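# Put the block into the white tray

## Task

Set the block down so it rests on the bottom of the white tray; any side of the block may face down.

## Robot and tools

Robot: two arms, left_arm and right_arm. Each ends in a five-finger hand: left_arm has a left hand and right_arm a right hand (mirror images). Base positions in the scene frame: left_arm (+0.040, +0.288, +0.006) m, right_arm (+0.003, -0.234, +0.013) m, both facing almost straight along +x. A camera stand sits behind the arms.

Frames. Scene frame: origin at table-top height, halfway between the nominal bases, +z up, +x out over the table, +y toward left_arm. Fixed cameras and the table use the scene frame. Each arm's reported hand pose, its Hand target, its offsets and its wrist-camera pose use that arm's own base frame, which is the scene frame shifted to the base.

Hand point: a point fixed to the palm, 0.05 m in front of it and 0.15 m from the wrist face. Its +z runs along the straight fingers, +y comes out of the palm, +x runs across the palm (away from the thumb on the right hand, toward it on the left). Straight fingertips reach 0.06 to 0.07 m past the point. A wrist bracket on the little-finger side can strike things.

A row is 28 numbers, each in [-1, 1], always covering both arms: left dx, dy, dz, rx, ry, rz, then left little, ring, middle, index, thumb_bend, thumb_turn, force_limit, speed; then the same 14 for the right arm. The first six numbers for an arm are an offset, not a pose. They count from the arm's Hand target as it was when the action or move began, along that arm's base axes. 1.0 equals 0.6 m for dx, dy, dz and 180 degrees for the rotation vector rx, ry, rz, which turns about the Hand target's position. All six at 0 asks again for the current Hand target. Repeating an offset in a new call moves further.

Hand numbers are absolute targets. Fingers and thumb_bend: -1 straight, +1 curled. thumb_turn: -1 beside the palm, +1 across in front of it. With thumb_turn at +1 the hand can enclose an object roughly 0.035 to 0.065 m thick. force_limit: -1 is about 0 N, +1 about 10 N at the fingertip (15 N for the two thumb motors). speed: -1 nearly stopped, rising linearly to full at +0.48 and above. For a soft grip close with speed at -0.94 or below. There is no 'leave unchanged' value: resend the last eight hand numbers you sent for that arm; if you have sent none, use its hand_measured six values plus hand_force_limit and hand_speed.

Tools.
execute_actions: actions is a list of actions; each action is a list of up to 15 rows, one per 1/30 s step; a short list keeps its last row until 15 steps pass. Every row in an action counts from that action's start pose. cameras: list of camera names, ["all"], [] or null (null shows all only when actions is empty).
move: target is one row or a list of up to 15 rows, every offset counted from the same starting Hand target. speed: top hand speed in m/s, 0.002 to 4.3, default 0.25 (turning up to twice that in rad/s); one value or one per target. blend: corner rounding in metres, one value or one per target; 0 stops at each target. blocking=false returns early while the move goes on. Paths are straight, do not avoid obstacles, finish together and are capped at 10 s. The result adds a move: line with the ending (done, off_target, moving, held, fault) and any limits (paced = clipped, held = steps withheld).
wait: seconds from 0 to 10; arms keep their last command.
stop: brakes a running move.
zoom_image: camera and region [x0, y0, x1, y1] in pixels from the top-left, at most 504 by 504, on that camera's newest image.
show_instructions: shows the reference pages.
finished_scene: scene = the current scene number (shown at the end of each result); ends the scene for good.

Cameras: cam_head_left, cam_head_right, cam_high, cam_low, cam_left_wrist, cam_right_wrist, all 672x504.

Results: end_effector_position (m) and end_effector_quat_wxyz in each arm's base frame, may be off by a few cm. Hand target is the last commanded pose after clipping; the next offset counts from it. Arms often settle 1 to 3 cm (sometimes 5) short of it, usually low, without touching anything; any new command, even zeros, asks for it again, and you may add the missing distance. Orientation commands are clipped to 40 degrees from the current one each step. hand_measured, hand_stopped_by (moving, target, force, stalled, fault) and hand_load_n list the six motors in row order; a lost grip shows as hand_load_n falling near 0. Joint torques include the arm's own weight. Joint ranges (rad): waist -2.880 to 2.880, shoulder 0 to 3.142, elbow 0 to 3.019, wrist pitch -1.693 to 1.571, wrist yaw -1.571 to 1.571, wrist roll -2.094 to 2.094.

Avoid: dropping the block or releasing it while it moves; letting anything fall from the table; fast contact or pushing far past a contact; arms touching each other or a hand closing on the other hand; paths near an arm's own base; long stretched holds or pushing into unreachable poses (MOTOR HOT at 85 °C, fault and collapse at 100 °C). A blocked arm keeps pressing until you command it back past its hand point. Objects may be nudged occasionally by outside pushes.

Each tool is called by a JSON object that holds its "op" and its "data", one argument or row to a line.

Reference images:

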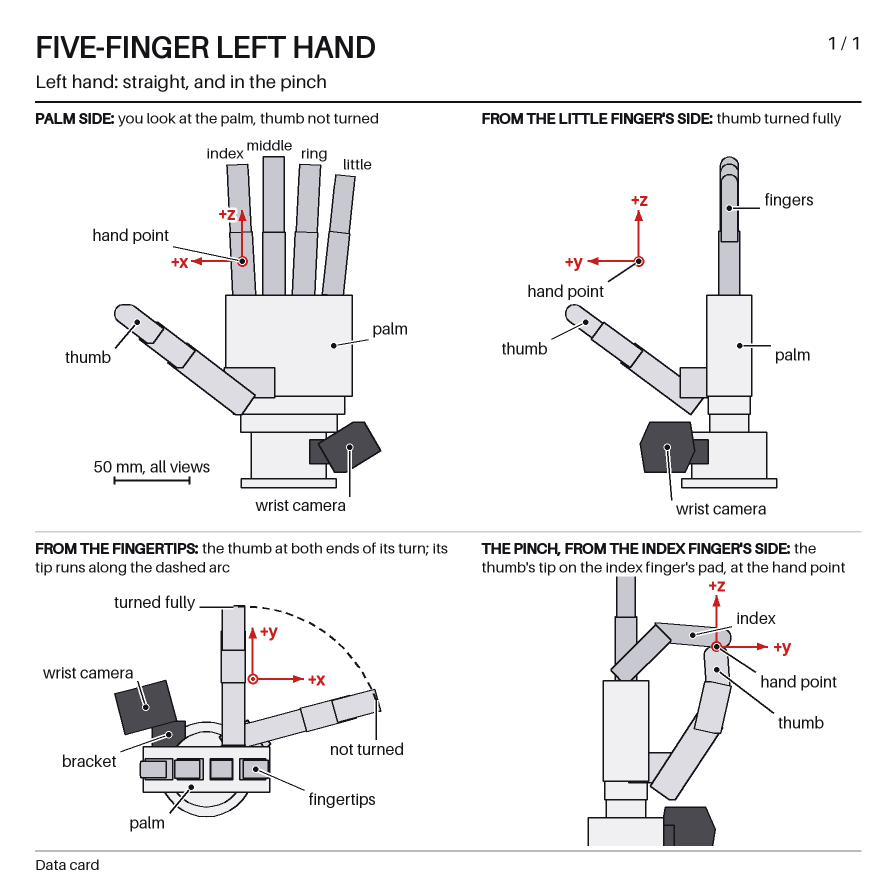

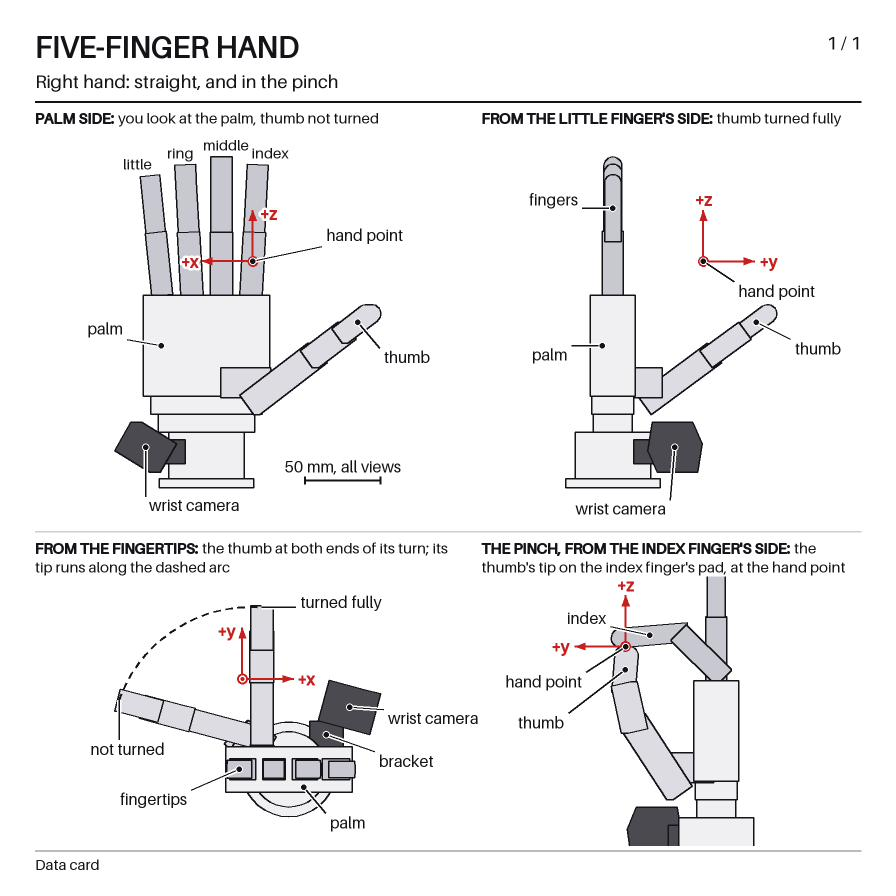

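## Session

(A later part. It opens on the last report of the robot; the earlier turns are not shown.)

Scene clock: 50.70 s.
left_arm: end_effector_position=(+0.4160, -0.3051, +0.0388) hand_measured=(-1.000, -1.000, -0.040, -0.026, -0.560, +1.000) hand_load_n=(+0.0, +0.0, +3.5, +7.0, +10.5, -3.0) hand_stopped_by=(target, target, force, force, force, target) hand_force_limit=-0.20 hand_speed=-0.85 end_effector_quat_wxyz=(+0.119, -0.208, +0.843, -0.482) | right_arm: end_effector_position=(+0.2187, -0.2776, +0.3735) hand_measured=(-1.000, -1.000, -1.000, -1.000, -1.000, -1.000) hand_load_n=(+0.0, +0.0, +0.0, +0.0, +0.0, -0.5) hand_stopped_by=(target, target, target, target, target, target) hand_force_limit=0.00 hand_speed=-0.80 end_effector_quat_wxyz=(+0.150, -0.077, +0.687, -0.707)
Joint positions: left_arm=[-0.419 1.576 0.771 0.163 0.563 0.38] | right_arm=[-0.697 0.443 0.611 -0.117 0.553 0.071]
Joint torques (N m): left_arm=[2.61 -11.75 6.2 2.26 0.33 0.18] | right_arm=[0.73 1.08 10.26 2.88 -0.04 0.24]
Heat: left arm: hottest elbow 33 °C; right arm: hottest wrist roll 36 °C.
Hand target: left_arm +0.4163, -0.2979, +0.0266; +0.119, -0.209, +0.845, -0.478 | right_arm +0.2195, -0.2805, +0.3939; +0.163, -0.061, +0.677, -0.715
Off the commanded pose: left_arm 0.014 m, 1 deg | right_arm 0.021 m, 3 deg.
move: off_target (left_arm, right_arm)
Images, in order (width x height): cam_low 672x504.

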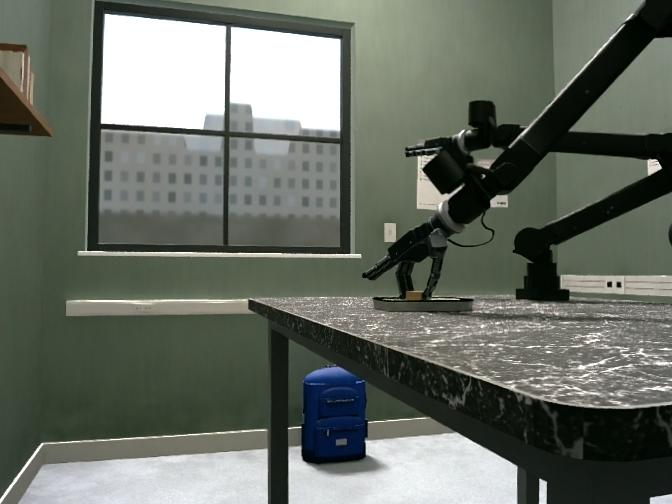

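{"op": "move", "data": {
  "target": [0,0,0,0,0,0,-1,-1,-0.35,-0.35,-0.78,1,-0.2,-0.8, 0,0,0,0,0,0,-1,-1,-1,-1,-1,-1,0,-0.8],
  "speed": 0.05,
  "cameras": ["cam_low","cam_left_wrist"]
}}

{"op": "zoom_image", "data": {
  "camera": "cam_low",
  "region": [360, 200, 500, 320]
}}

Scene clock: 52.03 s.
left_arm: end_effector_position=(+0.4162, -0.3053, +0.0390) hand_measured=(-1.000, -1.000, -0.350, -0.350, -0.780, +1.000) hand_load_n=(+0.0, -0.5, +0.0, -0.5, +0.0, +0.0) hand_stopped_by=(target, target, target, target, target, target) hand_force_limit=-0.20 hand_speed=-0.80 end_effector_quat_wxyz=(+0.119, -0.208, +0.842, -0.483) | right_arm: end_effector_position=(+0.2187, -0.2776, +0.3735) hand_measured=(-1.000, -1.000, -1.000, -1.000, -1.000, -1.000) hand_load_n=(+0.0, +0.0, +0.0, +0.0, +0.0, -0.5) hand_stopped_by=(target, target, target, target, target, target) hand_force_limit=0.00 hand_speed=-0.80 end_effector_quat_wxyz=(+0.150, -0.077, +0.687, -0.707)
Joint positions: left_arm=[-0.419 1.576 0.771 0.164 0.563 0.38] | right_arm=[-0.697 0.443 0.611 -0.117 0.553 0.071]
Joint torques (N m): left_arm=[1.44 -11.28 6.16 2.47 0.28 0.22] | right_arm=[0.97 1.08 10.25 2.89 -0.03 0.25]
Heat: left arm: hottest elbow 33 °C; right arm: hottest wrist roll 36 °C.
Hand target: left_arm +0.4163, -0.2980, +0.0266; +0.119, -0.209, +0.845, -0.478 | right_arm +0.2195, -0.2805, +0.3939; +0.163, -0.061, +0.677, -0.715
Off the commanded pose: left_arm 0.014 m, 1 deg | right_arm 0.021 m, 3 deg.
move: off_target (left_arm, right_arm)
camera_calibration:
cam_left_wrist: T_world_to_cam=[[-0.0108248, -0.543244, 0.839505, -0.193826], [-0.984204, 0.154152, 0.0870615, 0.446538], [-0.176707, -0.825302, -0.536332, -0.0422784], [0, 0, 0, 1]] pos_world=[0.429915, -0.209022, 0.101166]
Images, in order (width x height): cam_low 672x504, cam_left_wrist 672x504.

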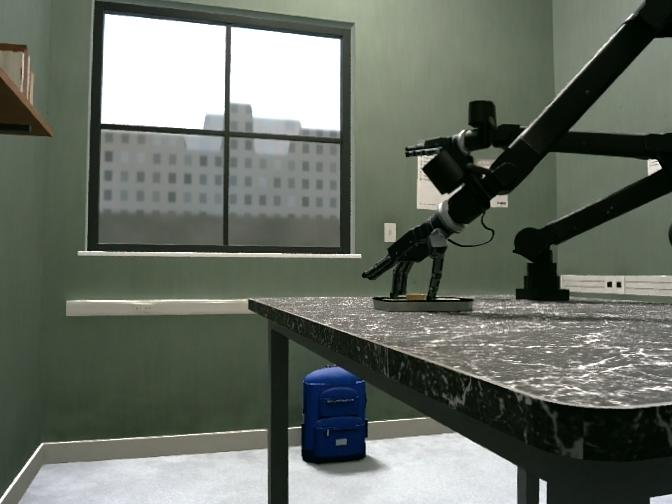

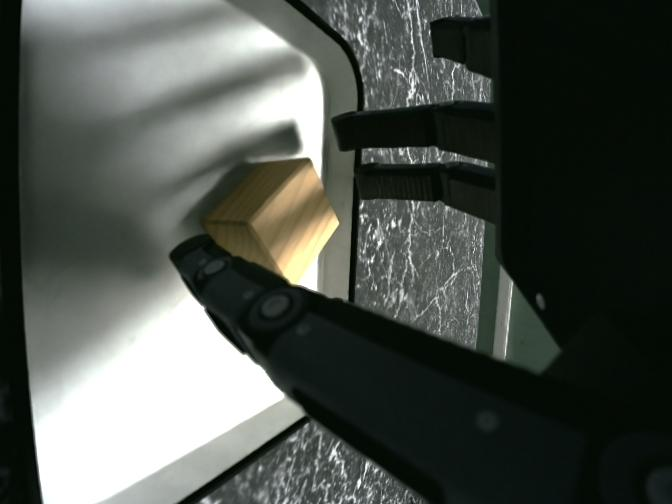

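Scaled by 3.600.

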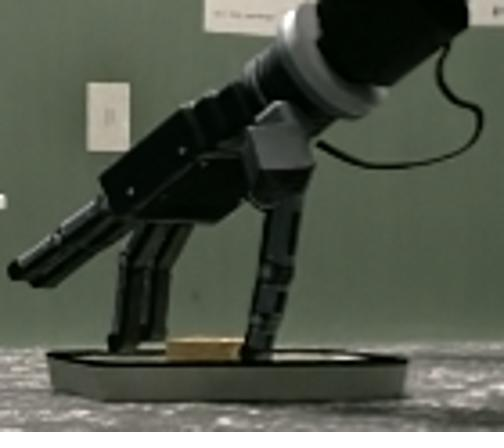

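{"op": "move", "data": {
  "target": [
    [0.02,-0.014,0.08,0,0,0,-1,-1,-0.35,-0.35,-0.78,1,-0.2,-0.8, 0,0,0,0,0,0,-1,-1,-1,-1,-1,-1,0,-0.8],
    [-0.02,0.1,0.22,0,0,0,-1,-1,-0.35,-0.35,-0.78,1,-0.2,-0.8, 0,0,0,0,0,0,-1,-1,-1,-1,-1,-1,0,-0.8]
  ],
  "speed": [0.1, 0.25],
  "blend": 0.02,
  "cameras": ["cam_low","cam_left_wrist","cam_high","cam_head_right"]
}}

Scene clock: 54.47 s.
left_arm: end_effector_position=(+0.3853, -0.2379, +0.1385) hand_measured=(-1.000, -1.000, -0.350, -0.350, -0.780, +1.000) hand_load_n=(+0.0, +0.0, +0.0, +0.0, +0.0, +0.0) hand_stopped_by=(target, target, target, target, target, target) hand_force_limit=-0.20 hand_speed=-0.80 end_effector_quat_wxyz=(+0.101, -0.220, +0.849, -0.470) | right_arm: end_effector_position=(+0.2187, -0.2776, +0.3735) hand_measured=(-1.000, -1.000, -1.000, -1.000, -1.000, -1.000) hand_load_n=(+0.0, +0.0, +0.0, +0.0, +0.0, -0.5) hand_stopped_by=(target, target, target, target, target, target) hand_force_limit=0.00 hand_speed=-0.80 end_effector_quat_wxyz=(+0.150, -0.077, +0.687, -0.707)
Joint positions: left_arm=[-0.285 1.27 0.811 -0.293 0.665 0.481] | right_arm=[-0.697 0.443 0.611 -0.117 0.553 0.071]
Joint torques (N m): left_arm=[1.14 -10.05 12.3 1.4 0.41 0.18] | right_arm=[0.67 1.2 10.26 2.86 -0.04 0.25]
Heat: left arm: hottest elbow 33 °C; right arm: hottest wrist roll 36 °C.
Hand target: left_arm +0.4043, -0.2380, +0.1587; +0.119, -0.209, +0.845, -0.478 | right_arm +0.2195, -0.2805, +0.3939; +0.163, -0.061, +0.677, -0.715
Off the commanded pose: left_arm 0.028 m, 3 deg | right_arm 0.021 m, 3 deg.
move: off_target (left_arm, right_arm)
camera_calibration:
cam_left_wrist: T_world_to_cam=[[0.0323638, -0.557102, 0.829813, -0.259661], [-0.978959, 0.149692, 0.138678, 0.386881], [-0.201474, -0.816841, -0.540536, 0.0732742], [0, 0, 0, 1]] pos_world=[0.401907, -0.142717, 0.201425]
Images, in order (width x height): cam_head_right 672x504, cam_high 672x504, cam_low 672x504, cam_left_wrist 672x504.

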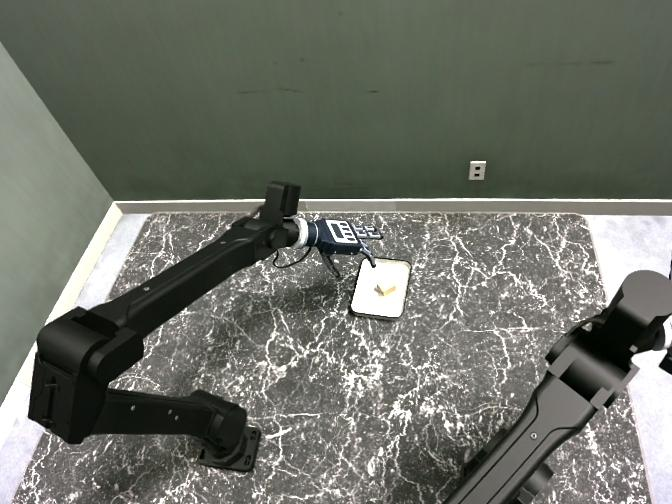

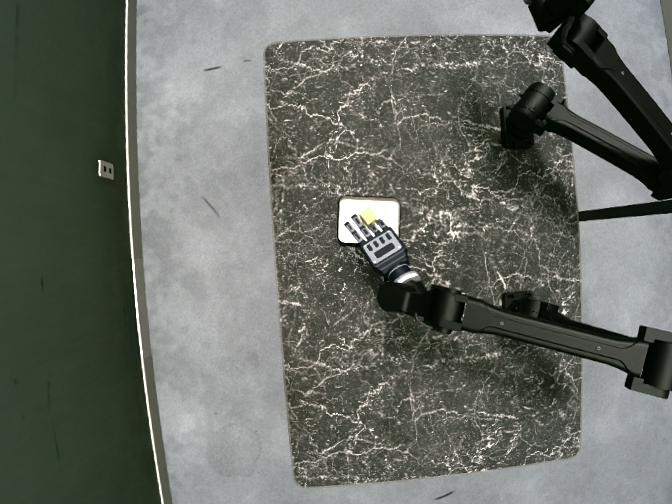

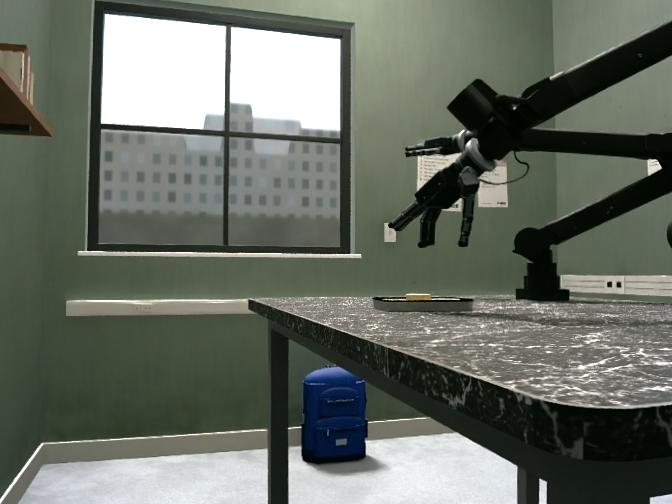

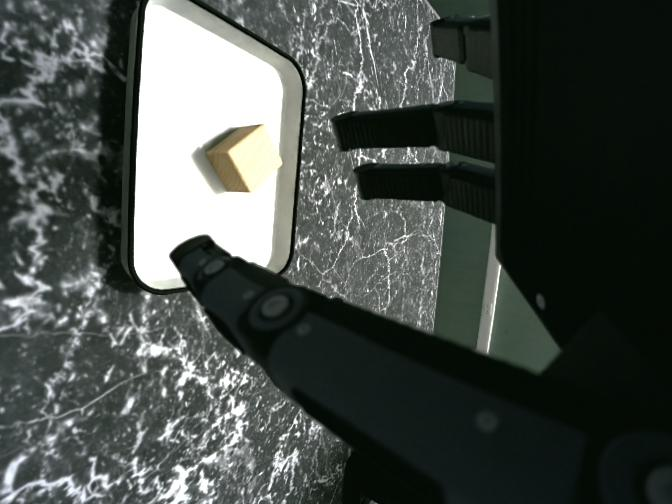

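Block sits flat in the tray, hand clear.

{"op": "finished_scene", "data": {
  "scene": 1
}}

The scene is finished: the task was done.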